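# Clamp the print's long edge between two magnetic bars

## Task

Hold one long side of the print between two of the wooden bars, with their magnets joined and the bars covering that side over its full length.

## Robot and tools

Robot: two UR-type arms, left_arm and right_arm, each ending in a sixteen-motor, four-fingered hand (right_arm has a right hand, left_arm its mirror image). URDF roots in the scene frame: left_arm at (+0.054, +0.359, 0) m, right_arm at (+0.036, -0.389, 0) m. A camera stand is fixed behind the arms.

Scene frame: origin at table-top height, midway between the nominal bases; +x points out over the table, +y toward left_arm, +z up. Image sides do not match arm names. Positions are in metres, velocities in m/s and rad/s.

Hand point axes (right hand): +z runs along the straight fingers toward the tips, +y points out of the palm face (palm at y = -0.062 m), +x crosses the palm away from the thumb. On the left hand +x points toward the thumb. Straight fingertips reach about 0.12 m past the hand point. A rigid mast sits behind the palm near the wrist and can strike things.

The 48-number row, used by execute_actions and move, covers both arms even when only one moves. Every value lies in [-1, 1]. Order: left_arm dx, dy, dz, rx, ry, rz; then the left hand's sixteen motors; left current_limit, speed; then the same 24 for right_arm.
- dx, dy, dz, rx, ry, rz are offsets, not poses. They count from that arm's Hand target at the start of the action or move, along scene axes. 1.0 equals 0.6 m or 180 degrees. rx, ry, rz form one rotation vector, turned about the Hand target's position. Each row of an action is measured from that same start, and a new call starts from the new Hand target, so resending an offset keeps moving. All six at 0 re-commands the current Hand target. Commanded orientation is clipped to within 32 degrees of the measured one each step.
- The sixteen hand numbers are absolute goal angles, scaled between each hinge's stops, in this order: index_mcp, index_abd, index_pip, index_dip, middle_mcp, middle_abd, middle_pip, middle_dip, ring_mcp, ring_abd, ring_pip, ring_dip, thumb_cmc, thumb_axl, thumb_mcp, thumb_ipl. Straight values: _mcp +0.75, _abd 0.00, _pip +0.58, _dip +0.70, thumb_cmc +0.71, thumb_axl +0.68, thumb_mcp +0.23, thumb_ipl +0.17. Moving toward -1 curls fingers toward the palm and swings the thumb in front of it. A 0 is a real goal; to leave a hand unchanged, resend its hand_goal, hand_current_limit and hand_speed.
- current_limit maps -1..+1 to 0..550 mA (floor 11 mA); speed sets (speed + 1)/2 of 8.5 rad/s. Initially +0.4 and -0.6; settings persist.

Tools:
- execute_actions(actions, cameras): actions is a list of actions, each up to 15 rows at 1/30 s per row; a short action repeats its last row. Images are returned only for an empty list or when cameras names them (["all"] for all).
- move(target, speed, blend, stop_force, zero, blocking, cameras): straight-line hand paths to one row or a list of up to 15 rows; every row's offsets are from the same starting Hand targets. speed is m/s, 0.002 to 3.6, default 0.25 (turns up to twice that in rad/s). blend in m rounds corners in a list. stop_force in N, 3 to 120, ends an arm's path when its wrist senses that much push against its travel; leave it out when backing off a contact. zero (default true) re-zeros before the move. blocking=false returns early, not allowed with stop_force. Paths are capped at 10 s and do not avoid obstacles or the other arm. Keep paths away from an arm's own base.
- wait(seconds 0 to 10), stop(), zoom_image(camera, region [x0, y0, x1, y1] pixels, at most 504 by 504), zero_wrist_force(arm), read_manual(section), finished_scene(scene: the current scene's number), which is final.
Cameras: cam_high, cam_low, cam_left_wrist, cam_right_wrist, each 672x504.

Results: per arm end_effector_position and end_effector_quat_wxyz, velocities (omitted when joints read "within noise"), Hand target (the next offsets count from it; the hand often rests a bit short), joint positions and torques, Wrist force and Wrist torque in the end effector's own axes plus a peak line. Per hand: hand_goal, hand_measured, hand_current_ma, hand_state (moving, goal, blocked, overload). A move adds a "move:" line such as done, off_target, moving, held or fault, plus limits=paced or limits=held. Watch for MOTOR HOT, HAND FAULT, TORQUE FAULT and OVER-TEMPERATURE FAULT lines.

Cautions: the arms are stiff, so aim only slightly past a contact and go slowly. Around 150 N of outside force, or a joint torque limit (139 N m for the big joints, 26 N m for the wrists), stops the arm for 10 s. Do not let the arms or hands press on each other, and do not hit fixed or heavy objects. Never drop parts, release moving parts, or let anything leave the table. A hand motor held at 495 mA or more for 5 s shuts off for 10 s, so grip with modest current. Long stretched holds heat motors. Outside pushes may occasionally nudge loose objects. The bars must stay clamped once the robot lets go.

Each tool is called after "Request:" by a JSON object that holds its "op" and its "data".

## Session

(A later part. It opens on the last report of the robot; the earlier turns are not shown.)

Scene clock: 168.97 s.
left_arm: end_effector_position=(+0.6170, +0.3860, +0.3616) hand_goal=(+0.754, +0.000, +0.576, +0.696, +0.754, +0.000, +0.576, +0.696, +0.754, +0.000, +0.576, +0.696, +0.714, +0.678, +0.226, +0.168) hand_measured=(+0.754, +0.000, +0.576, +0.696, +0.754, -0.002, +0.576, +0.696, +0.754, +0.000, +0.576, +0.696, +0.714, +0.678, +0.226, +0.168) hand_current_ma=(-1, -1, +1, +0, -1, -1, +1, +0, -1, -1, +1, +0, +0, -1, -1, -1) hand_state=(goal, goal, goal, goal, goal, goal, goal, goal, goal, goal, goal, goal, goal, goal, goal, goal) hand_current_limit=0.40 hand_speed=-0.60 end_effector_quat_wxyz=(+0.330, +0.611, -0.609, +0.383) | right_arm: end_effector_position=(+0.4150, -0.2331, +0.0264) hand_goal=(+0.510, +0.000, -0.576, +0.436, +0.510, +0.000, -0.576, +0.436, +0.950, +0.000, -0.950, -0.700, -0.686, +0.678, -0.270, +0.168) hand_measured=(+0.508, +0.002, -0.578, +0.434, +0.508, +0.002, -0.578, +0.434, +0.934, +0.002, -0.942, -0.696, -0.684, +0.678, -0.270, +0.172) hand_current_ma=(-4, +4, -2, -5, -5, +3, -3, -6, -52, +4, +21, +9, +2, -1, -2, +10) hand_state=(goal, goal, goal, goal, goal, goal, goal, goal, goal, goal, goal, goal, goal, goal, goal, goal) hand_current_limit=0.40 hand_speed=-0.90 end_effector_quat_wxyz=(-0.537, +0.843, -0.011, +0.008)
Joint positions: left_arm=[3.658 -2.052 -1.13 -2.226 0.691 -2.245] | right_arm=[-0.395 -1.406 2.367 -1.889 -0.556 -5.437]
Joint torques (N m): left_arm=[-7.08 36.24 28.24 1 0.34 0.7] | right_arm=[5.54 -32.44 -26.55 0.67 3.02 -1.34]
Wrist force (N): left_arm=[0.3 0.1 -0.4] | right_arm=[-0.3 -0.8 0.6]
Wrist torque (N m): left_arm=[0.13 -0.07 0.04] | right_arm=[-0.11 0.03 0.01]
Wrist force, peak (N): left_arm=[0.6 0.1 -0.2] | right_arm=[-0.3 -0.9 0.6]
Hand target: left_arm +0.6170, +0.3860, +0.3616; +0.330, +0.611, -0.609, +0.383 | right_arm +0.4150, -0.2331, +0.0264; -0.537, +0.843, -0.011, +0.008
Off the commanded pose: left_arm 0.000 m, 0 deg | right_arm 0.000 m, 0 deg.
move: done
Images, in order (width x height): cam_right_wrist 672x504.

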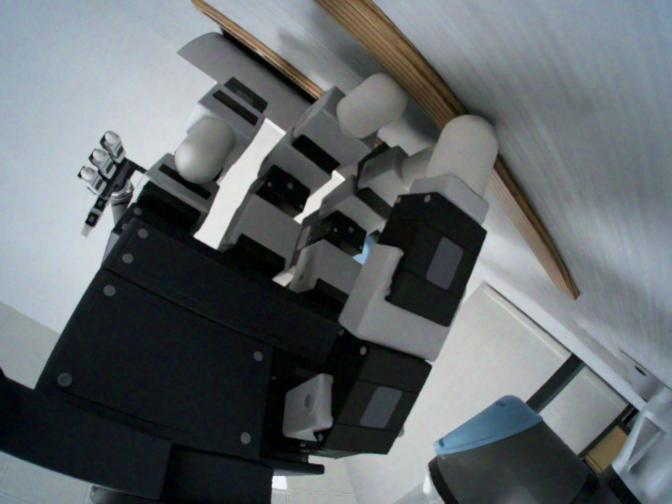

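Request:
{"op": "move", "data": {"target": [[0,0,0,0,0,0,0.754,0,0.576,0.696,0.754,0,0.576,0.696,0.754,0,0.576,0.696,0.714,0.678,0.226,0.168,0.4,-0.6,0,0,0,0,0,0,0.488,0,-0.5766,0.435,0.488,0,-0.5766,0.435,0.95,0,-0.95,-0.7,-0.686,0.678,-0.2697,0.168,0.4,-0.9]], "speed": 0.02}}

Request:
{"op": "move", "data": {"target": [[0,0,0,0,0,0,0.754,0,0.576,0.696,0.754,0,0.576,0.696,0.754,0,0.576,0.696,0.714,0.678,0.226,0.168,0.4,-0.6,0,0,-0.003,0,0,0,0.488,0,-0.5766,0.435,0.488,0,-0.5766,0.435,0.95,0,-0.95,-0.7,-0.686,0.678,-0.2697,0.168,0.4,-0.9]], "speed": 0.004, "stop_force": 4, "cameras": ["cam_right_wrist"]}}

Request:
{"op": "zoom_image", "data": {"camera": "cam_right_wrist", "region": [300, 0, 672, 300]}}

Scene clock: 170.17 s.
left_arm: end_effector_position=(+0.6170, +0.3860, +0.3616) hand_goal=(+0.754, +0.000, +0.576, +0.696, +0.754, +0.000, +0.576, +0.696, +0.754, +0.000, +0.576, +0.696, +0.714, +0.678, +0.226, +0.168) hand_measured=(+0.754, +0.000, +0.576, +0.696, +0.754, -0.002, +0.576, +0.696, +0.754, +0.000, +0.576, +0.696, +0.714, +0.678, +0.226, +0.168) hand_current_ma=(-1, -1, +1, +0, -1, -1, +1, +0, -1, -1, +1, +0, +0, -1, -1, -1) hand_state=(goal, goal, goal, goal, goal, goal, goal, goal, goal, goal, goal, goal, goal, goal, goal, goal) hand_current_limit=0.40 hand_speed=-0.60 end_effector_quat_wxyz=(+0.330, +0.611, -0.609, +0.383) | right_arm: end_effector_position=(+0.4150, -0.2331, +0.0264) hand_goal=(+0.488, +0.000, -0.576, +0.436, +0.488, +0.000, -0.576, +0.436, +0.950, +0.000, -0.950, -0.700, -0.686, +0.678, -0.270, +0.168) hand_measured=(+0.490, +0.002, -0.576, +0.434, +0.488, +0.002, -0.576, +0.434, +0.934, +0.002, -0.942, -0.696, -0.684, +0.678, -0.268, +0.172) hand_current_ma=(+4, +4, +0, -4, +2, +3, -1, -5, -52, +4, +21, +9, +2, -1, +3, +10) hand_state=(goal, goal, goal, goal, goal, goal, goal, goal, goal, goal, goal, goal, goal, goal, goal, goal) hand_current_limit=0.40 hand_speed=-0.90 end_effector_quat_wxyz=(-0.537, +0.843, -0.011, +0.008)
Joint positions: left_arm=[3.658 -2.052 -1.13 -2.226 0.691 -2.245] | right_arm=[-0.395 -1.406 2.367 -1.889 -0.556 -5.437]
Joint torques (N m): left_arm=[-7.82 36.35 27.48 1.14 0.1 0.57] | right_arm=[5.41 -32.67 -25.37 0.62 2.97 -1.49]
Wrist force (N): left_arm=[0.4 0.0 -0.1] | right_arm=[-0.3 -1.6 0.5]
Wrist torque (N m): left_arm=[0.10 -0.08 0.06] | right_arm=[-0.13 0.02 0.02]
Wrist force, peak (N): left_arm=[0.4 -0.3 -0.3] | right_arm=[-0.2 -1.7 0.5]
Hand target: left_arm +0.6170, +0.3860, +0.3616; +0.330, +0.611, -0.609, +0.383 | right_arm +0.4150, -0.2331, +0.0264; -0.537, +0.843, -0.011, +0.008
Off the commanded pose: left_arm 0.000 m, 0 deg | right_arm 0.000 m, 0 deg.
move: done

Scene clock: 171.70 s.
left_arm: end_effector_position=(+0.6170, +0.3860, +0.3616) hand_goal=(+0.754, +0.000, +0.576, +0.696, +0.754, +0.000, +0.576, +0.696, +0.754, +0.000, +0.576, +0.696, +0.714, +0.678, +0.226, +0.168) hand_measured=(+0.754, +0.000, +0.576, +0.696, +0.754, -0.002, +0.576, +0.696, +0.754, +0.000, +0.576, +0.696, +0.714, +0.678, +0.226, +0.168) hand_current_ma=(-1, -1, +1, +0, -1, -1, +1, +0, -1, -1, +1, +0, +0, -1, -1, -1) hand_state=(goal, goal, goal, goal, goal, goal, goal, goal, goal, goal, goal, goal, goal, goal, goal, goal) hand_current_limit=0.40 hand_speed=-0.60 end_effector_quat_wxyz=(+0.330, +0.611, -0.609, +0.383) | right_arm: end_effector_position=(+0.4150, -0.2331, +0.0248) hand_goal=(+0.488, +0.000, -0.576, +0.436, +0.488, +0.000, -0.576, +0.436, +0.950, +0.000, -0.950, -0.700, -0.686, +0.678, -0.270, +0.168) hand_measured=(+0.494, +0.002, -0.578, +0.434, +0.494, +0.002, -0.578, +0.434, +0.934, +0.002, -0.942, -0.696, -0.684, +0.678, -0.260, +0.172) hand_current_ma=(+18, +4, -2, -5, +15, +3, -2, -5, -52, +4, +21, +9, +2, -1, +37, +11) hand_state=(goal, goal, goal, goal, goal, goal, goal, goal, goal, goal, goal, goal, goal, goal, goal, goal) hand_current_limit=0.40 hand_speed=-0.90 end_effector_quat_wxyz=(-0.537, +0.843, -0.011, +0.008)
Joint positions: left_arm=[3.658 -2.052 -1.13 -2.226 0.691 -2.245] | right_arm=[-0.395 -1.402 2.368 -1.894 -0.556 -5.437]
Joint torques (N m): left_arm=[-7.84 36.09 29.1 0.89 0.37 0.56] | right_arm=[1.91 -32.19 -21.85 0.89 2.92 -1.6]
Wrist force (N): left_arm=[0.3 0.1 -0.2] | right_arm=[0.2 -4.3 -0.2]
Wrist torque (N m): left_arm=[0.12 -0.07 0.05] | right_arm=[-0.17 0.03 0.00]
Wrist force, peak (N): left_arm=[0.5 0.3 -0.5] | right_arm=[-0.2 -6.1 -0.7]
Hand target: left_arm +0.6170, +0.3860, +0.3616; +0.330, +0.611, -0.609, +0.383 | right_arm +0.4150, -0.2331, +0.0249; -0.537, +0.843, -0.011, +0.008
Off the commanded pose: left_arm 0.000 m, 0 deg | right_arm 0.000 m, 0 deg.
move: contact (right_arm)
Images, in order (width x height): cam_right_wrist 672x504.

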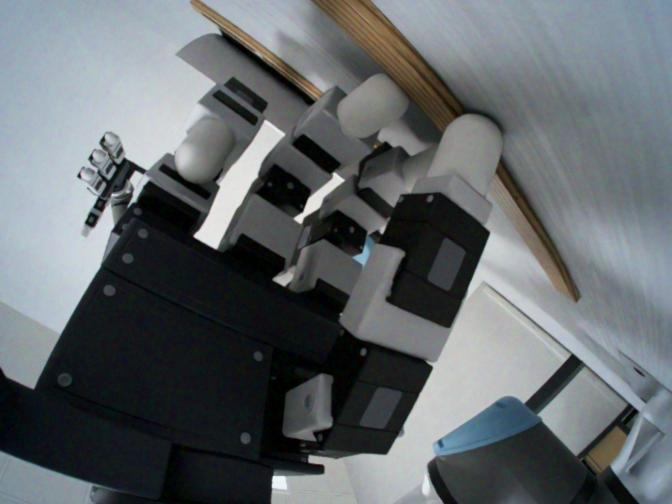

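Scaled by 1.355 from the camera's 672x504 image, which has a finer 960x720 frame.

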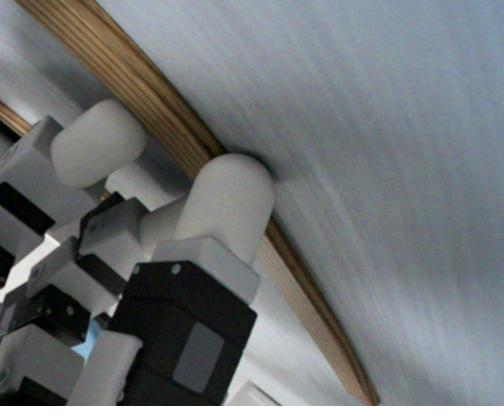

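Request:
{"op": "move", "data": {"target": [[0,0,0,0,0,0,0.754,0,0.576,0.696,0.754,0,0.576,0.696,0.754,0,0.576,0.696,0.714,0.678,0.226,0.168,0.4,-0.6,0,0,0,0,0,0,0.465,0,-0.5766,0.435,0.465,0,-0.5766,0.435,0.95,0,-0.95,-0.7,-0.686,0.678,-0.3,0.168,0.4,-0.95]], "speed": 0.02}}

Request:
{"op": "move", "data": {"target": [[0,0,0,0,0,0,0.754,0,0.576,0.696,0.754,0,0.576,0.696,0.754,0,0.576,0.696,0.714,0.678,0.226,0.168,0.4,-0.6,0,0,0,0,0,0,0.44,0,-0.5766,0.435,0.44,0,-0.5766,0.435,0.95,0,-0.95,-0.7,-0.686,0.678,-0.34,0.168,0.4,-0.95]], "speed": 0.02, "cameras": ["cam_right_wrist"]}}

Request:
{"op": "zoom_image", "data": {"camera": "cam_right_wrist", "region": [300, 0, 672, 300]}}

Scene clock: 172.83 s.
left_arm: end_effector_position=(+0.6170, +0.3860, +0.3616) hand_goal=(+0.754, +0.000, +0.576, +0.696, +0.754, +0.000, +0.576, +0.696, +0.754, +0.000, +0.576, +0.696, +0.714, +0.678, +0.226, +0.168) hand_measured=(+0.754, +0.000, +0.576, +0.696, +0.754, -0.002, +0.576, +0.696, +0.754, +0.000, +0.576, +0.696, +0.714, +0.678, +0.226, +0.168) hand_current_ma=(-1, -1, +1, +0, -1, -1, +1, +0, -1, -1, +1, +0, +0, -1, -1, -1) hand_state=(goal, goal, goal, goal, goal, goal, goal, goal, goal, goal, goal, goal, goal, goal, goal, goal) hand_current_limit=0.40 hand_speed=-0.60 end_effector_quat_wxyz=(+0.330, +0.611, -0.609, +0.383) | right_arm: end_effector_position=(+0.4150, -0.2331, +0.0249) hand_goal=(+0.466, +0.000, -0.576, +0.436, +0.466, +0.000, -0.576, +0.436, +0.950, +0.000, -0.950, -0.700, -0.686, +0.678, -0.300, +0.168) hand_measured=(+0.492, +0.002, -0.576, +0.434, +0.490, +0.002, -0.576, +0.434, +0.934, +0.002, -0.942, -0.696, -0.684, +0.678, -0.262, +0.174) hand_current_ma=(+92, +4, -1, -5, +87, +3, -1, -5, -52, +4, +21, +9, +2, -1, +179, +23) hand_state=(blocked, goal, goal, goal, blocked, goal, goal, goal, goal, goal, goal, goal, goal, goal, blocked, goal) hand_current_limit=0.40 hand_speed=-0.95 end_effector_quat_wxyz=(-0.537, +0.843, -0.011, +0.008)
Joint positions: left_arm=[3.658 -2.052 -1.13 -2.226 0.691 -2.245] | right_arm=[-0.395 -1.402 2.368 -1.894 -0.556 -5.437]
Joint torques (N m): left_arm=[-7.71 35.7 29.05 1.03 0.1 0.69] | right_arm=[2 -30.92 -25.42 0.28 3.05 -1.49]
Wrist force (N): left_arm=[0.5 -0.1 -0.4] | right_arm=[-0.3 -4.9 -0.3]
Wrist torque (N m): left_arm=[0.10 -0.10 0.07] | right_arm=[-0.16 0.04 0.00]
Wrist force, peak (N): left_arm=[0.4 -0.2 -0.5] | right_arm=[-0.2 -5.2 -0.3]
Hand target: left_arm +0.6170, +0.3860, +0.3616; +0.330, +0.611, -0.609, +0.383 | right_arm +0.4150, -0.2331, +0.0249; -0.537, +0.843, -0.011, +0.008
Off the commanded pose: left_arm 0.000 m, 0 deg | right_arm 0.000 m, 0 deg.
move: done

Scene clock: 173.33 s.
left_arm: end_effector_position=(+0.6170, +0.3860, +0.3616) hand_goal=(+0.754, +0.000, +0.576, +0.696, +0.754, +0.000, +0.576, +0.696, +0.754, +0.000, +0.576, +0.696, +0.714, +0.678, +0.226, +0.168) hand_measured=(+0.754, +0.000, +0.576, +0.696, +0.754, -0.002, +0.576, +0.696, +0.754, +0.000, +0.576, +0.696, +0.714, +0.678, +0.226, +0.168) hand_current_ma=(-1, -1, +1, +0, -1, -1, +1, +0, -1, -1, +1, +0, +0, -1, -1, -1) hand_state=(goal, goal, goal, goal, goal, goal, goal, goal, goal, goal, goal, goal, goal, goal, goal, goal) hand_current_limit=0.40 hand_speed=-0.60 end_effector_quat_wxyz=(+0.330, +0.611, -0.609, +0.383) | right_arm: end_effector_position=(+0.4150, -0.2331, +0.0249) hand_goal=(+0.440, +0.000, -0.576, +0.436, +0.440, +0.000, -0.576, +0.436, +0.950, +0.000, -0.950, -0.700, -0.686, +0.678, -0.340, +0.168) hand_measured=(+0.490, +0.002, -0.576, +0.434, +0.488, +0.002, -0.576, +0.434, +0.934, +0.002, -0.942, -0.696, -0.684, +0.678, -0.270, +0.184) hand_current_ma=(+196, +4, +1, -5, +189, +3, +1, -5, -52, +4, +21, +9, +2, -1, +367, +64) hand_state=(blocked, goal, goal, goal, blocked, goal, goal, goal, goal, goal, goal, goal, goal, goal, blocked, goal) hand_current_limit=0.40 hand_speed=-0.95 end_effector_quat_wxyz=(-0.537, +0.843, -0.011, +0.008)
Joint positions: left_arm=[3.658 -2.052 -1.13 -2.226 0.691 -2.245] | right_arm=[-0.395 -1.402 2.368 -1.894 -0.556 -5.437]
Joint torques (N m): left_arm=[-7.05 35.89 29.07 1.17 0.47 0.46] | right_arm=[2.9 -31.21 -24.33 0.15 2.94 -1.56]
Wrist force (N): left_arm=[0.4 0.1 -0.3] | right_arm=[-0.2 -6.9 -0.3]
Wrist torque (N m): left_arm=[0.11 -0.09 0.06] | right_arm=[-0.20 0.02 0.00]
Wrist force, peak (N): left_arm=[0.5 0.2 -0.1] | right_arm=[-0.3 -7.1 0.0]
Hand target: left_arm +0.6170, +0.3860, +0.3616; +0.330, +0.611, -0.609, +0.383 | right_arm +0.4150, -0.2331, +0.0249; -0.537, +0.843, -0.011, +0.008
Off the commanded pose: left_arm 0.000 m, 0 deg | right_arm 0.000 m, 0 deg.
move: done
Images, in order (width x height): cam_right_wrist 672x504.

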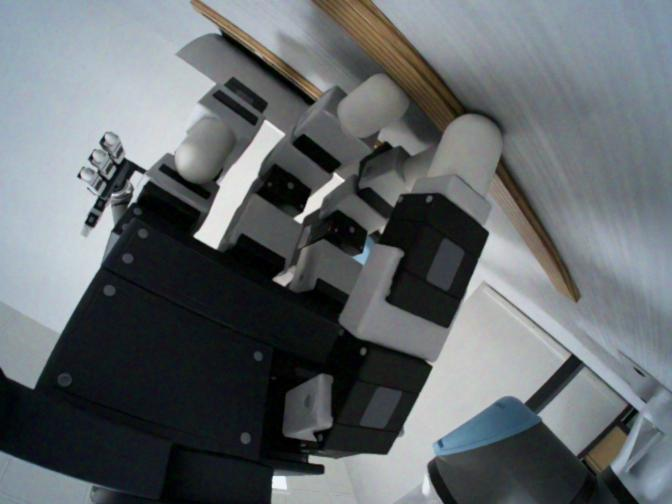

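Scaled by 1.355 from the camera's 672x504 image, which has a finer 960x720 frame.

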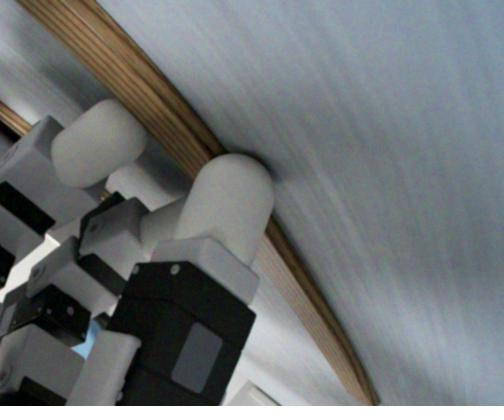

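Request:
{"op": "move", "data": {"target": [[0,0,0,0,0,0,0.754,0,0.576,0.696,0.754,0,0.576,0.696,0.754,0,0.576,0.696,0.714,0.678,0.226,0.168,0.4,-0.6,0,0,0.006,0,0,0,0.44,0,-0.5766,0.435,0.44,0,-0.5766,0.435,0.95,0,-0.95,-0.7,-0.686,0.678,-0.34,0.168,0.4,-0.95]], "speed": 0.005, "cameras": ["cam_right_wrist"]}}

Request:
{"op": "zoom_image", "data": {"camera": "cam_right_wrist", "region": [300, 0, 672, 300]}}

Scene clock: 174.90 s.
left_arm: end_effector_position=(+0.6170, +0.3860, +0.3616) hand_goal=(+0.754, +0.000, +0.576, +0.696, +0.754, +0.000, +0.576, +0.696, +0.754, +0.000, +0.576, +0.696, +0.714, +0.678, +0.226, +0.168) hand_measured=(+0.754, +0.000, +0.576, +0.696, +0.754, -0.002, +0.576, +0.696, +0.754, +0.000, +0.576, +0.696, +0.714, +0.678, +0.226, +0.168) hand_current_ma=(-1, -1, +1, +0, -1, -1, +1, +0, -1, -1, +1, +0, +0, -1, -1, -1) hand_state=(goal, goal, goal, goal, goal, goal, goal, goal, goal, goal, goal, goal, goal, goal, goal, goal) hand_current_limit=0.40 hand_speed=-0.60 end_effector_quat_wxyz=(+0.330, +0.611, -0.609, +0.383) | right_arm: end_effector_position=(+0.4150, -0.2331, +0.0284) hand_goal=(+0.440, +0.000, -0.576, +0.436, +0.440, +0.000, -0.576, +0.436, +0.950, +0.000, -0.950, -0.700, -0.686, +0.678, -0.340, +0.168) hand_measured=(+0.438, +0.002, -0.570, +0.438, +0.438, +0.002, -0.570, +0.438, +0.934, +0.002, -0.942, -0.696, -0.686, +0.678, -0.334, +0.172) hand_current_ma=(-3, +4, +16, +6, -4, +3, +15, +7, -52, +4, +21, +9, +1, -1, +22, +11) hand_state=(goal, goal, goal, goal, goal, goal, goal, goal, goal, goal, goal, goal, goal, goal, goal, goal) hand_current_limit=0.40 hand_speed=-0.95 end_effector_quat_wxyz=(-0.537, +0.843, -0.011, +0.008)
Joint positions: left_arm=[3.658 -2.052 -1.13 -2.226 0.691 -2.245] | right_arm=[-0.395 -1.412 2.365 -1.881 -0.556 -5.437]
Joint torques (N m): left_arm=[-7.9 36.11 29.53 1.11 0.51 0.33] | right_arm=[4.78 -32.69 -25.73 0.67 2.74 1.11]
Wrist force (N): left_arm=[0.5 0.1 -0.3] | right_arm=[-0.3 -0.8 0.4]
Wrist torque (N m): left_arm=[0.12 -0.11 0.07] | right_arm=[-0.09 0.03 0.02]
Wrist force, peak (N): left_arm=[0.6 0.2 -0.3] | right_arm=[-0.3 -7.0 -0.2]
Hand target: left_arm +0.6170, +0.3860, +0.3616; +0.330, +0.611, -0.609, +0.383 | right_arm +0.4150, -0.2331, +0.0285; -0.537, +0.843, -0.011, +0.008
Off the commanded pose: left_arm 0.000 m, 0 deg | right_arm 0.000 m, 0 deg.
move: done
Images, in order (width x height): cam_right_wrist 672x504.

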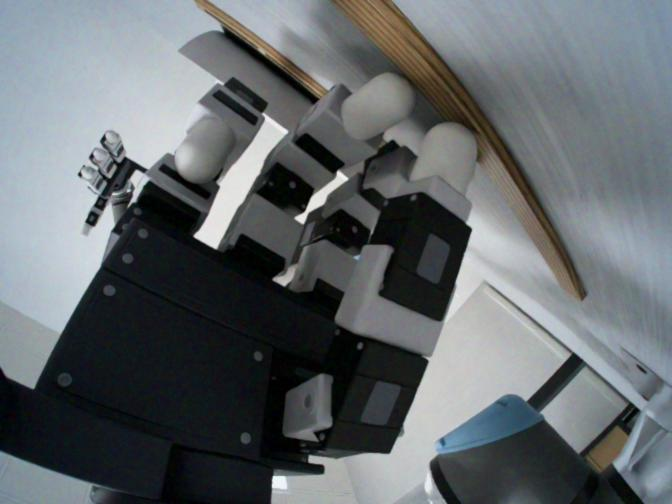

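Scaled by 1.355 from the camera's 672x504 image, which has a finer 960x720 frame.

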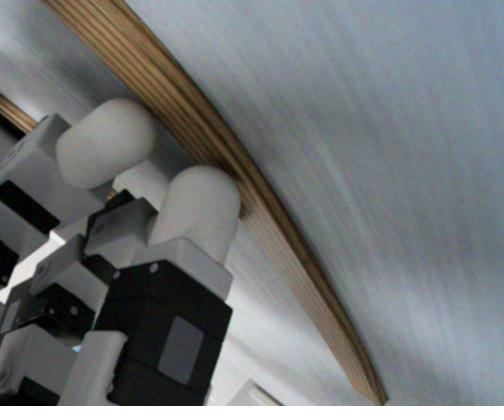

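Request:
{"op": "zoom_image", "data": {"camera": "cam_right_wrist", "region": [0, 0, 500, 400]}}

Request:
{"op": "execute_actions", "data": {"actions": [], "cameras": ["cam_high", "cam_low", "cam_left_wrist"]}}

Request:
{"op": "zoom_image", "data": {"camera": "cam_high", "region": [460, 80, 640, 250]}}

Request:
{"op": "zoom_image", "data": {"camera": "cam_low", "region": [340, 60, 480, 190]}}

Scaled by 1.008 from the camera's 672x504 image, which has a finer 960x720 frame.

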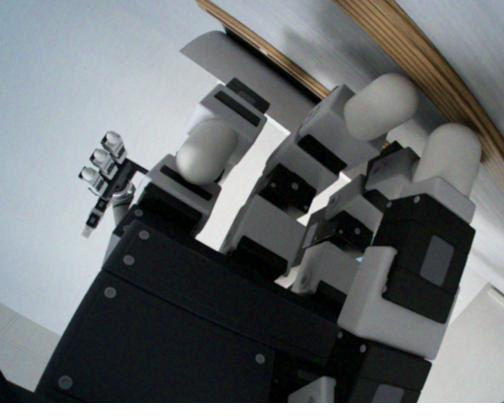

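Scene clock: 187.47 s.
left_arm: end_effector_position=(+0.6170, +0.3860, +0.3616) hand_goal=(+0.754, +0.000, +0.576, +0.696, +0.754, +0.000, +0.576, +0.696, +0.754, +0.000, +0.576, +0.696, +0.714, +0.678, +0.226, +0.168) hand_measured=(+0.754, +0.000, +0.576, +0.696, +0.754, -0.002, +0.576, +0.696, +0.754, +0.000, +0.576, +0.696, +0.714, +0.678, +0.226, +0.168) hand_current_ma=(-1, -1, +1, +0, -1, -1, +1, +0, -1, -1, +1, +0, +0, -1, -1, -1) hand_state=(goal, goal, goal, goal, goal, goal, goal, goal, goal, goal, goal, goal, goal, goal, goal, goal) hand_current_limit=0.40 hand_speed=-0.60 end_effector_quat_wxyz=(+0.330, +0.611, -0.609, +0.383) | right_arm: end_effector_position=(+0.4150, -0.2331, +0.0285) hand_goal=(+0.440, +0.000, -0.576, +0.436, +0.440, +0.000, -0.576, +0.436, +0.950, +0.000, -0.950, -0.700, -0.686, +0.678, -0.340, +0.168) hand_measured=(+0.438, +0.002, -0.570, +0.438, +0.438, +0.002, -0.570, +0.438, +0.934, +0.002, -0.942, -0.696, -0.686, +0.678, -0.334, +0.172) hand_current_ma=(-4, +4, +15, +6, -4, +3, +15, +7, -52, +4, +21, +9, +1, -1, +22, +11) hand_state=(goal, goal, goal, goal, goal, goal, goal, goal, goal, goal, goal, goal, goal, goal, goal, goal) hand_current_limit=0.40 hand_speed=-0.95 end_effector_quat_wxyz=(-0.537, +0.843, -0.011, +0.008)
Joint positions: left_arm=[3.658 -2.052 -1.13 -2.226 0.691 -2.245] | right_arm=[-0.395 -1.412 2.365 -1.881 -0.556 -5.437]
Joint velocities: within noise
Joint torques (N m): left_arm=[-7.93 37.47 29.29 1 0.3 0.28] | right_arm=[6.54 -32.96 -25.3 0.73 1.29 1.91]
Wrist force (N): left_arm=[0.2 -0.2 0.0] | right_arm=[-0.2 -0.7 0.5]
Wrist torque (N m): left_arm=[0.04 -0.06 0.06] | right_arm=[-0.09 0.01 0.03]
Wrist force, peak (N): left_arm=[0.8 0.3 -0.2] | right_arm=[-0.5 -0.9 0.6]
Hand target: left_arm +0.6170, +0.3860, +0.3616; +0.330, +0.611, -0.609, +0.383 | right_arm +0.4150, -0.2331, +0.0285; -0.537, +0.843, -0.011, +0.008
Off the commanded pose: left_arm 0.000 m, 0 deg | right_arm 0.000 m, 0 deg.
Images, in order (width x height): cam_high 672x504, cam_low 672x504, cam_left_wrist 672x504.

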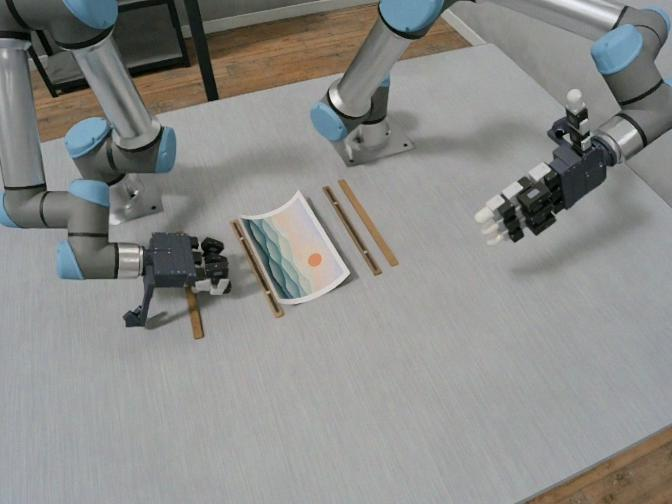

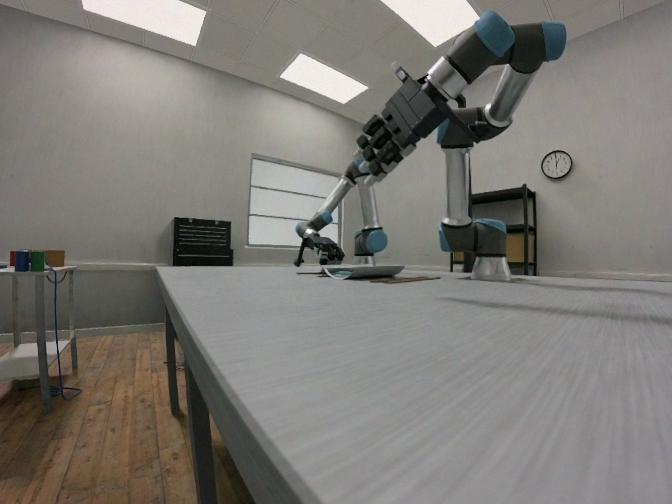

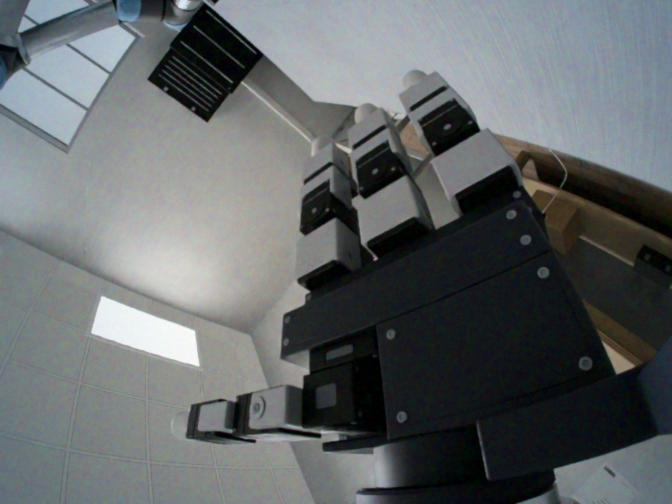

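Scaled by 2.800 from the camera's 672x504 image, which has a finer 960x720 frame.

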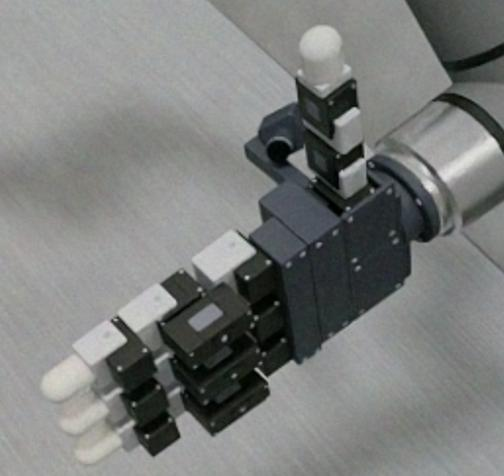

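Scaled by 3.600 from the camera's 672x504 image, which has a finer 960x720 frame.

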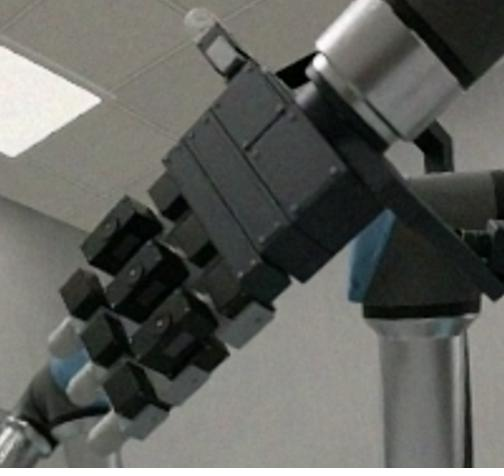

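Request:
{"op": "move", "data": {"target": [0,0,0,0,0,0,0.754,0,0.576,0.696,0.754,0,0.576,0.696,0.754,0,0.576,0.696,0.714,0.678,0.226,0.168,0.4,-0.6, 0,0,0.25,0,0,0,0.44,0,-0.5766,0.435,0.44,0,-0.5766,0.435,0.95,0,-0.95,-0.7,-0.686,0.678,-0.34,0.168,0.4,-0.95], "speed": 0.15, "cameras": ["all"]}}

Scene clock: 197.10 s.
left_arm: end_effector_position=(+0.6170, +0.3860, +0.3616) hand_goal=(+0.754, +0.000, +0.576, +0.696, +0.754, +0.000, +0.576, +0.696, +0.754, +0.000, +0.576, +0.696, +0.714, +0.678, +0.226, +0.168) hand_measured=(+0.754, +0.000, +0.576, +0.696, +0.754, -0.002, +0.576, +0.696, +0.754, +0.000, +0.576, +0.696, +0.714, +0.678, +0.226, +0.168) hand_current_ma=(-1, -1, +1, +0, -1, -1, +1, +0, -1, -1, +1, +0, +0, -1, -1, -1) hand_state=(goal, goal, goal, goal, goal, goal, goal, goal, goal, goal, goal, goal, goal, goal, goal, goal) hand_current_limit=0.40 hand_speed=-0.60 end_effector_quat_wxyz=(+0.330, +0.611, -0.609, +0.383) | right_arm: end_effector_position=(+0.4150, -0.2331, +0.1784) hand_goal=(+0.440, +0.000, -0.576, +0.436, +0.440, +0.000, -0.576, +0.436, +0.950, +0.000, -0.950, -0.700, -0.686, +0.678, -0.340, +0.168) hand_measured=(+0.438, +0.002, -0.570, +0.438, +0.438, +0.002, -0.570, +0.438, +0.934, +0.002, -0.942, -0.696, -0.686, +0.678, -0.334, +0.172) hand_current_ma=(-5, +4, +14, +6, -5, +3, +15, +7, -51, +4, +21, +9, +1, -1, +21, +11) hand_state=(goal, goal, goal, goal, goal, goal, goal, goal, goal, goal, goal, goal, goal, goal, goal, goal) hand_current_limit=0.40 hand_speed=-0.95 end_effector_quat_wxyz=(-0.537, +0.843, -0.011, +0.008)
Joint positions: left_arm=[3.658 -2.052 -1.13 -2.226 0.691 -2.245] | right_arm=[-0.394 -1.709 2.161 -1.38 -0.556 -5.436]
Joint torques (N m): left_arm=[-5.95 36.43 28.85 1.29 0.47 0.33] | right_arm=[-12.34 -27.75 -33.83 0.69 -1.6 -2.09]
Wrist force (N): left_arm=[0.3 0.3 -0.1] | right_arm=[-0.3 -0.9 0.5]
Wrist torque (N m): left_arm=[0.13 -0.07 0.05] | right_arm=[-0.12 0.04 0.09]
Wrist force, peak (N): left_arm=[0.7 0.0 -0.4] | right_arm=[-0.3 -1.6 0.3]
Hand target: left_arm +0.6170, +0.3860, +0.3616; +0.330, +0.611, -0.609, +0.383 | right_arm +0.4150, -0.2331, +0.1785; -0.537, +0.843, -0.011, +0.008
Off the commanded pose: left_arm 0.000 m, 0 deg | right_arm 0.000 m, 0 deg.
move: done

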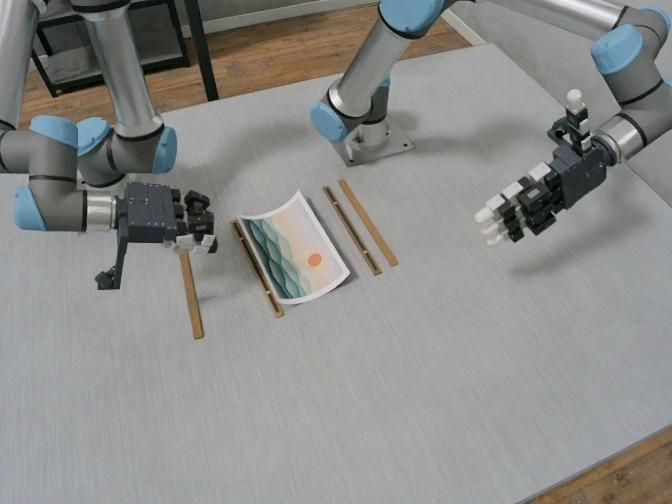

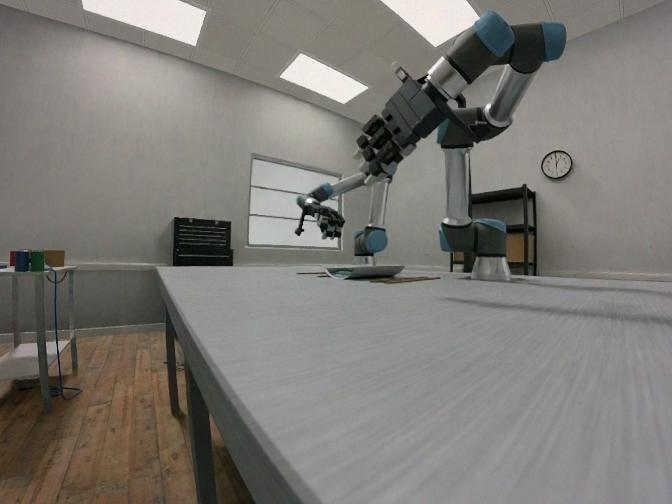

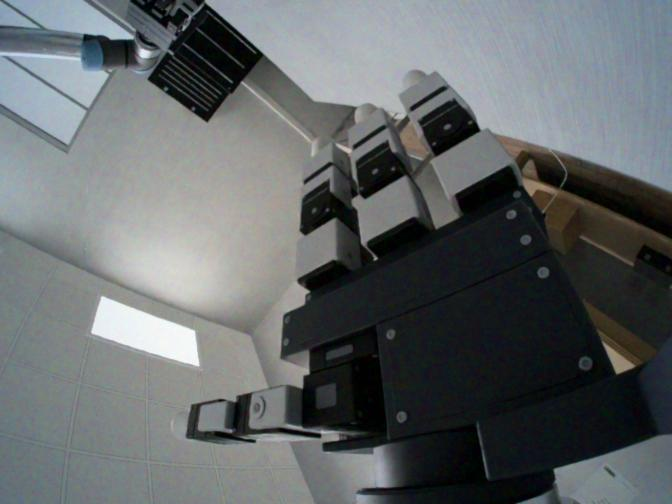

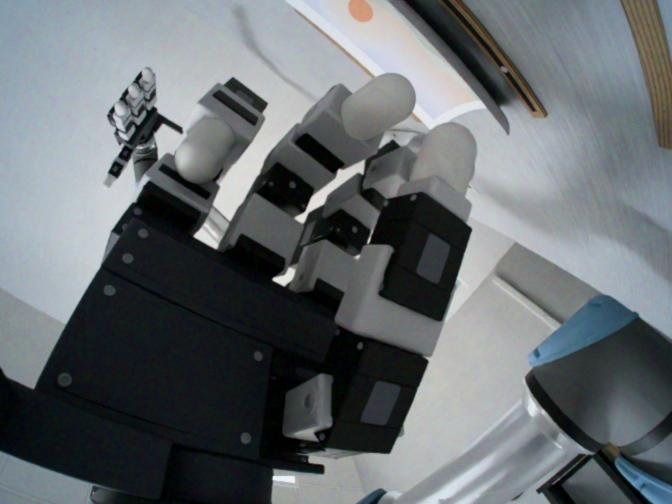

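Request:
{"op": "zoom_image", "data": {"camera": "cam_right_wrist", "region": [100, 50, 500, 450]}}

Request:
{"op": "zoom_image", "data": {"camera": "cam_high", "region": [150, 180, 360, 350]}}

Scaled by 1.260 from the camera's 672x504 image, which has a finer 960x720 frame.

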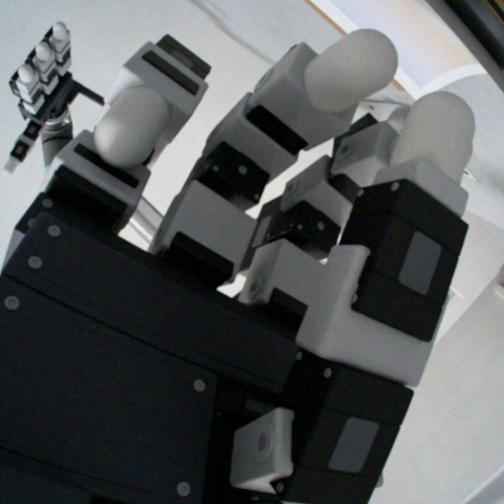

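Scaled by 2.400 from the camera's 672x504 image, which has a finer 960x720 frame.

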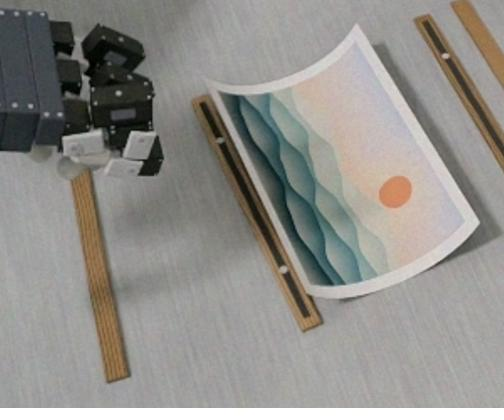

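Request:
{"op": "move", "data": {"target": [[0,0,0,0,0,0,0.754,0,0.576,0.696,0.754,0,0.576,0.696,0.754,0,0.576,0.696,0.714,0.678,0.226,0.168,0.4,-0.6, 0,0,0.12,0,0,0,0.753,0.167,-0.737,0.696,0.753,-0.167,-0.737,0.696,-0.479,0,-0.737,0.406,0.714,0.678,0.226,0.168,0.4,-0.6],[0,0,0,0,0,0,0.754,0,0.576,0.696,0.754,0,0.576,0.696,0.754,0,0.576,0.696,0.714,0.678,0.226,0.168,0.4,-0.6, 0,0,0.12,-0.3611,0,0,0.753,0.167,-0.737,0.696,0.753,-0.167,-0.737,0.696,-0.479,0,-0.737,0.406,0.714,0.678,0.226,0.168,0.4,-0.6]], "speed": 0.3, "cameras": ["cam_high","cam_right_wrist"]}}

Scene clock: 212.50 s.
left_arm: end_effector_position=(+0.6170, +0.3860, +0.3616) hand_goal=(+0.754, +0.000, +0.576, +0.696, +0.754, +0.000, +0.576, +0.696, +0.754, +0.000, +0.576, +0.696, +0.714, +0.678, +0.226, +0.168) hand_measured=(+0.754, +0.000, +0.576, +0.696, +0.754, -0.002, +0.576, +0.696, +0.754, +0.000, +0.576, +0.696, +0.714, +0.678, +0.226, +0.168) hand_current_ma=(-1, -1, +1, +0, -1, -1, +1, +0, -1, -1, +1, +0, +0, -1, -1, -1) hand_state=(goal, goal, goal, goal, goal, goal, goal, goal, goal, goal, goal, goal, goal, goal, goal, goal) hand_current_limit=0.40 hand_speed=-0.60 end_effector_quat_wxyz=(+0.330, +0.611, -0.609, +0.383) | right_arm: end_effector_position=(+0.4150, -0.2331, +0.2505) hand_goal=(+0.754, +0.168, -0.736, +0.696, +0.754, -0.166, -0.736, +0.696, -0.478, +0.000, -0.736, +0.406, +0.714, +0.678, +0.226, +0.168) hand_measured=(+0.752, +0.164, -0.732, +0.694, +0.752, -0.162, -0.732, +0.694, -0.466, +0.002, -0.736, +0.404, +0.712, +0.678, +0.220, +0.170) hand_current_ma=(-3, -7, +11, -5, -2, +6, +11, -6, +36, +4, +0, -6, -7, -1, -20, +3) hand_state=(goal, goal, goal, goal, goal, goal, goal, goal, goal, goal, goal, goal, goal, goal, goal, goal) hand_current_limit=0.40 hand_speed=-0.60 end_effector_quat_wxyz=(+0.000, +1.000, -0.005, +0.012)
Joint positions: left_arm=[3.658 -2.052 -1.13 -2.226 0.691 -2.245] | right_arm=[0.244 -1.646 1.925 -1.874 -1.577 -4.448]
Joint torques (N m): left_arm=[-8.93 37.2 28.92 1.63 0.21 0.15] | right_arm=[11.79 -5.81 -35.74 -0.41 -3.3 2.54]
Wrist force (N): left_arm=[0.3 -0.3 -0.3] | right_arm=[-0.2 0.2 0.2]
Wrist torque (N m): left_arm=[0.07 -0.07 0.06] | right_arm=[0.11 0.03 -0.08]
Wrist force, peak (N): left_arm=[0.8 -0.1 -0.2] | right_arm=[-0.5 -1.8 0.3]
Hand target: left_arm +0.6170, +0.3860, +0.3616; +0.330, +0.611, -0.609, +0.383 | right_arm +0.4150, -0.2331, +0.2505; +0.000, +1.000, -0.005, +0.012
Off the commanded pose: left_arm 0.000 m, 0 deg | right_arm 0.000 m, 0 deg.
move: done
Images, in order (width x height): cam_high 672x504, cam_right_wrist 672x504.

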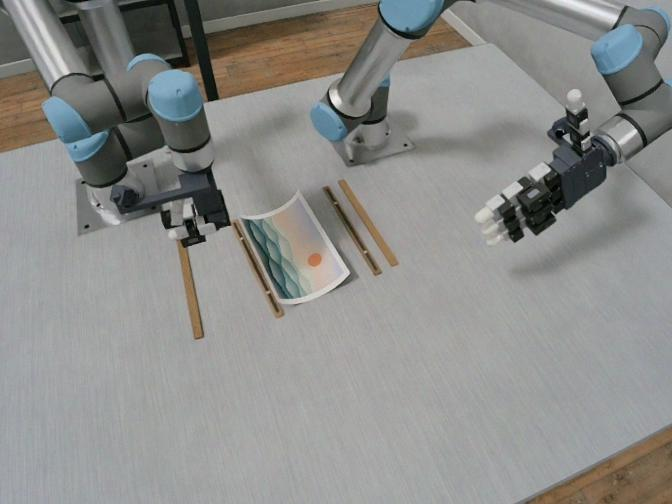

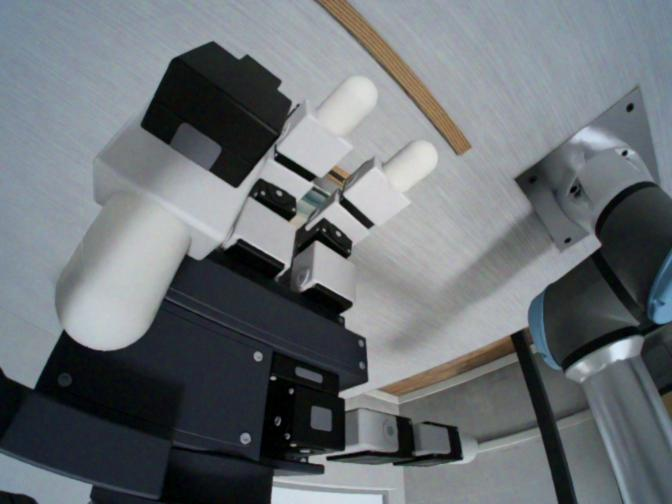

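Request:
{"op": "zoom_image", "data": {"camera": "cam_high", "region": [150, 230, 250, 350]}}

Request:
{"op": "zoom_image", "data": {"camera": "cam_right_wrist", "region": [220, 60, 480, 300]}}

Scaled by 4.200 from the camera's 672x504 image, which has a finer 960x720 frame.

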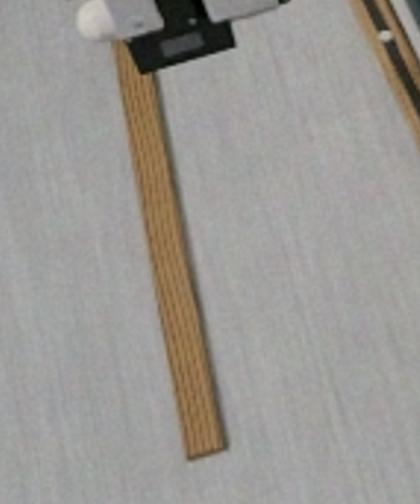

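Scaled by 1.938 from the camera's 672x504 image, which has a finer 960x720 frame.

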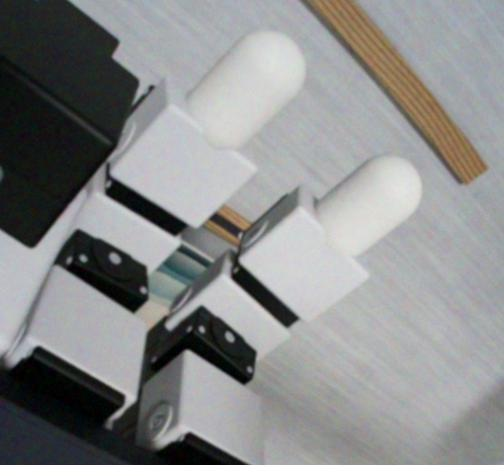

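Request:
{"op": "move", "data": {"target": [[0,0,0,0,0,0,0.754,0,0.576,0.696,0.754,0,0.576,0.696,0.754,0,0.576,0.696,0.714,0.678,0.226,0.168,0.4,-0.6, -0.0878,-0.0048,0,0.0064,0.0057,-0.530,0.753,0.167,-0.737,0.696,0.753,-0.167,-0.737,0.696,-0.479,0,-0.737,0.406,0.714,0.678,0.226,0.168,0.4,-0.6],[0,0,0,0,0,0,0.754,0,0.576,0.696,0.754,0,0.576,0.696,0.754,0,0.576,0.696,0.714,0.678,0.226,0.168,0.4,-0.6, -0.0878,-0.0048,-0.2758,0.0064,0.0057,-0.530,0.753,0.167,-0.737,0.696,0.753,-0.167,-0.737,0.696,-0.479,0,-0.737,0.406,0.714,0.678,0.226,0.168,0.4,-0.6]], "speed": [0.35,0.15], "cameras": ["cam_high","cam_right_wrist"]}}

Scene clock: 220.87 s.
left_arm: end_effector_position=(+0.6170, +0.3860, +0.3616) hand_goal=(+0.754, +0.000, +0.576, +0.696, +0.754, +0.000, +0.576, +0.696, +0.754, +0.000, +0.576, +0.696, +0.714, +0.678, +0.226, +0.168) hand_measured=(+0.754, +0.000, +0.576, +0.696, +0.754, -0.002, +0.576, +0.696, +0.754, +0.000, +0.576, +0.696, +0.714, +0.678, +0.226, +0.168) hand_current_ma=(-1, -1, +1, +0, -1, -1, +1, +0, -1, -1, +1, +0, +0, -1, -1, -1) hand_state=(goal, goal, goal, goal, goal, goal, goal, goal, goal, goal, goal, goal, goal, goal, goal, goal) hand_current_limit=0.40 hand_speed=-0.60 end_effector_quat_wxyz=(+0.330, +0.611, -0.609, +0.383) | right_arm: end_effector_position=(+0.3623, -0.2360, +0.0851) hand_goal=(+0.754, +0.168, -0.736, +0.696, +0.754, -0.166, -0.736, +0.696, -0.478, +0.000, -0.736, +0.406, +0.714, +0.678, +0.226, +0.168) hand_measured=(+0.752, +0.164, -0.732, +0.694, +0.754, -0.162, -0.732, +0.694, -0.466, +0.002, -0.736, +0.404, +0.712, +0.678, +0.220, +0.170) hand_current_ma=(-2, -7, +11, -5, -2, +6, +11, -6, +36, +4, +0, -6, -6, -1, -20, +3) hand_state=(goal, goal, goal, goal, goal, goal, goal, goal, goal, goal, goal, goal, goal, goal, goal, goal) hand_current_limit=0.40 hand_speed=-0.60 end_effector_quat_wxyz=(+0.000, -0.669, +0.743, +0.000)
Joint positions: left_arm=[3.658 -2.052 -1.13 -2.226 0.691 -2.245] | right_arm=[-0.038 -1.517 2.285 -2.338 -1.571 -3.065]
Joint torques (N m): left_arm=[-7.94 36.05 27.98 1.65 0.28 0.06] | right_arm=[11.73 -6.24 -7.05 -4.71 2.37 2.47]
Wrist force (N): left_arm=[0.2 -0.1 -0.1] | right_arm=[0.4 0.3 0.7]
Wrist torque (N m): left_arm=[0.08 -0.07 0.05] | right_arm=[0.08 -0.05 -0.03]
Wrist force, peak (N): left_arm=[0.8 0.4 -0.3] | right_arm=[0.0 0.3 1.3]
Hand target: left_arm +0.6170, +0.3860, +0.3616; +0.330, +0.611, -0.609, +0.383 | right_arm +0.3623, -0.2360, +0.0850; +0.000, -0.669, +0.743, +0.000
Off the commanded pose: left_arm 0.000 m, 0 deg | right_arm 0.000 m, 0 deg.
move: done
Images, in order (width x height): cam_high 672x504, cam_right_wrist 672x504.

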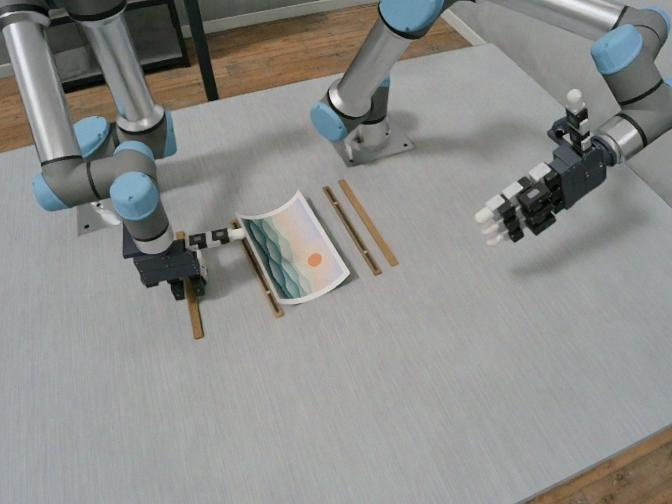

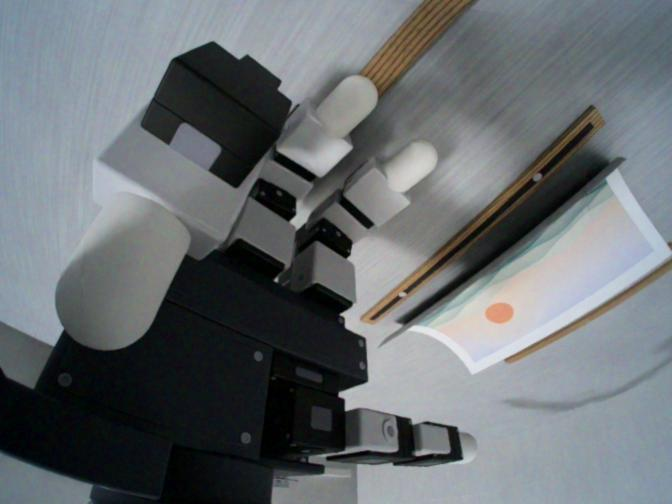

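Request:
{"op": "zoom_image", "data": {"camera": "cam_high", "region": [150, 230, 250, 350]}}

Request:
{"op": "zoom_image", "data": {"camera": "cam_right_wrist", "region": [220, 0, 480, 260]}}

Scaled by 4.200 from the camera's 672x504 image, which has a finer 960x720 frame.

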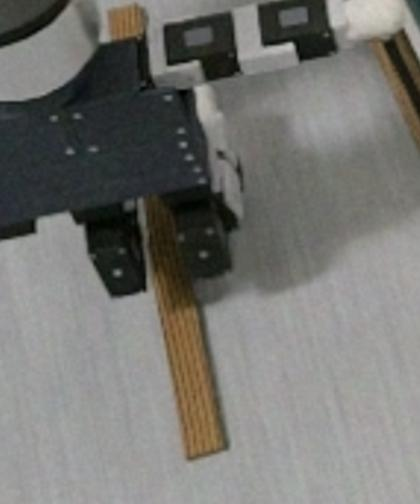

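Scaled by 1.938 from the camera's 672x504 image, which has a finer 960x720 frame.

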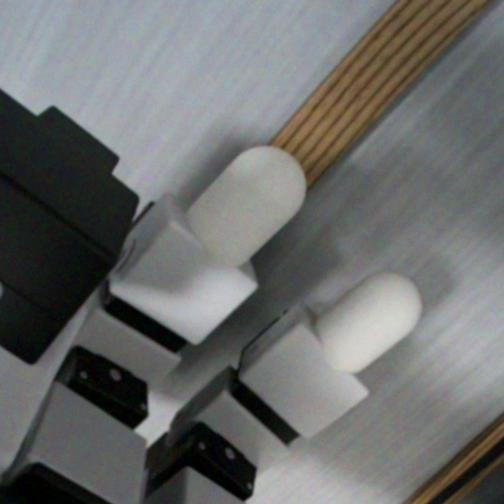

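Request:
{"op": "move", "data": {"target": [0,0,0,0,0,0,0.754,0,0.576,0.696,0.754,0,0.576,0.696,0.754,0,0.576,0.696,0.714,0.678,0.226,0.168,0.4,-0.6, 0,0,-0.02,0,0,0,0.753,0.217,-0.737,0.696,0.753,-0.217,-0.737,0.696,-0.479,-0.1,-0.737,0.406,0.714,0.678,0.226,0.168,0.4,-0.6], "speed": 0.05, "cameras": ["cam_high","cam_right_wrist"]}}

Request:
{"op": "zoom_image", "data": {"camera": "cam_high", "region": [150, 230, 250, 350]}}

Request:
{"op": "zoom_image", "data": {"camera": "cam_right_wrist", "region": [220, 0, 480, 260]}}

Scene clock: 224.13 s.
left_arm: end_effector_position=(+0.6170, +0.3860, +0.3616) hand_goal=(+0.754, +0.000, +0.576, +0.696, +0.754, +0.000, +0.576, +0.696, +0.754, +0.000, +0.576, +0.696, +0.714, +0.678, +0.226, +0.168) hand_measured=(+0.754, +0.000, +0.576, +0.696, +0.754, -0.002, +0.576, +0.696, +0.754, +0.000, +0.576, +0.696, +0.714, +0.678, +0.226, +0.168) hand_current_ma=(-1, -1, +1, +0, -1, -1, +1, +0, -1, -1, +1, +0, +0, -1, -1, -1) hand_state=(goal, goal, goal, goal, goal, goal, goal, goal, goal, goal, goal, goal, goal, goal, goal, goal) hand_current_limit=0.40 hand_speed=-0.60 end_effector_quat_wxyz=(+0.330, +0.611, -0.609, +0.383) | right_arm: end_effector_position=(+0.3623, -0.2360, +0.0731) hand_goal=(+0.754, +0.218, -0.736, +0.696, +0.754, -0.216, -0.736, +0.696, -0.478, -0.100, -0.736, +0.406, +0.714, +0.678, +0.226, +0.168) hand_measured=(+0.752, +0.214, -0.732, +0.694, +0.754, -0.212, -0.732, +0.694, -0.466, -0.096, -0.736, +0.404, +0.712, +0.678, +0.220, +0.170) hand_current_ma=(-2, -9, +11, -5, -2, +8, +11, -6, +36, +7, +0, -6, -6, -1, -20, +3) hand_state=(goal, goal, goal, goal, goal, goal, goal, goal, goal, goal, goal, goal, goal, goal, goal, goal) hand_current_limit=0.40 hand_speed=-0.60 end_effector_quat_wxyz=(+0.000, -0.669, +0.743, +0.000)
Joint positions: left_arm=[3.658 -2.052 -1.13 -2.226 0.691 -2.245] | right_arm=[-0.038 -1.491 2.298 -2.379 -1.571 -3.065]
Joint torques (N m): left_arm=[-6.88 38.55 29.28 1.66 0.28 0.15] | right_arm=[9.29 -6.14 -5.82 -4.37 2.2 1.71]
Wrist force (N): left_arm=[0.5 0.0 -0.1] | right_arm=[0.3 0.5 0.4]
Wrist torque (N m): left_arm=[0.10 -0.10 0.07] | right_arm=[0.12 -0.03 -0.03]
Wrist force, peak (N): left_arm=[0.6 0.4 -0.4] | right_arm=[0.2 0.4 0.7]
Hand target: left_arm +0.6170, +0.3860, +0.3616; +0.330, +0.611, -0.609, +0.383 | right_arm +0.3623, -0.2360, +0.0730; +0.000, -0.669, +0.743, +0.000
Off the commanded pose: left_arm 0.000 m, 0 deg | right_arm 0.000 m, 0 deg.
move: done
Images, in order (width x height): cam_high 672x504, cam_right_wrist 672x504.

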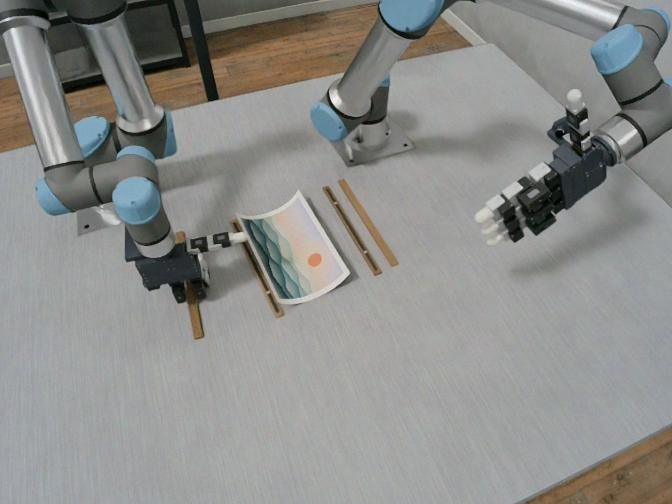

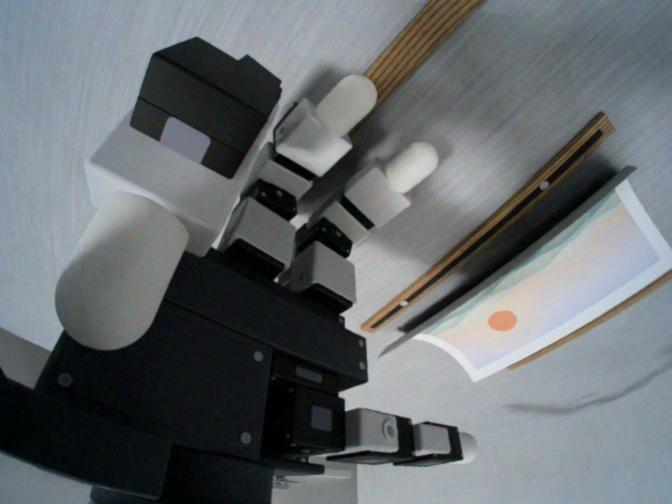

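Scaled by 4.200 from the camera's 672x504 image, which has a finer 960x720 frame.

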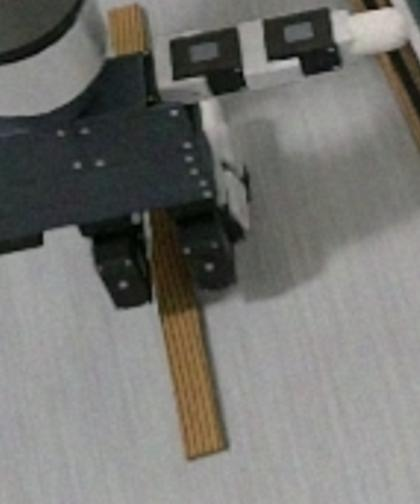

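Scaled by 1.938 from the camera's 672x504 image, which has a finer 960x720 frame.

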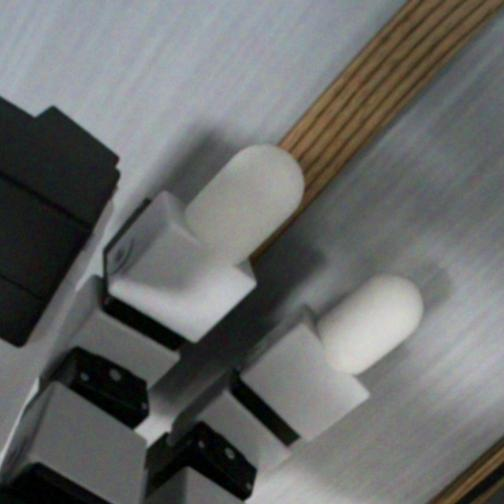

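Request:
{"op": "zoom_image", "data": {"camera": "cam_high", "region": [165, 270, 215, 310]}}

Scaled by 10.080 from the camera's 672x504 image, which has a finer 960x720 frame.

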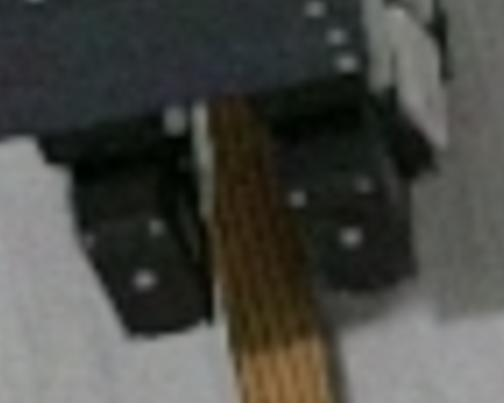

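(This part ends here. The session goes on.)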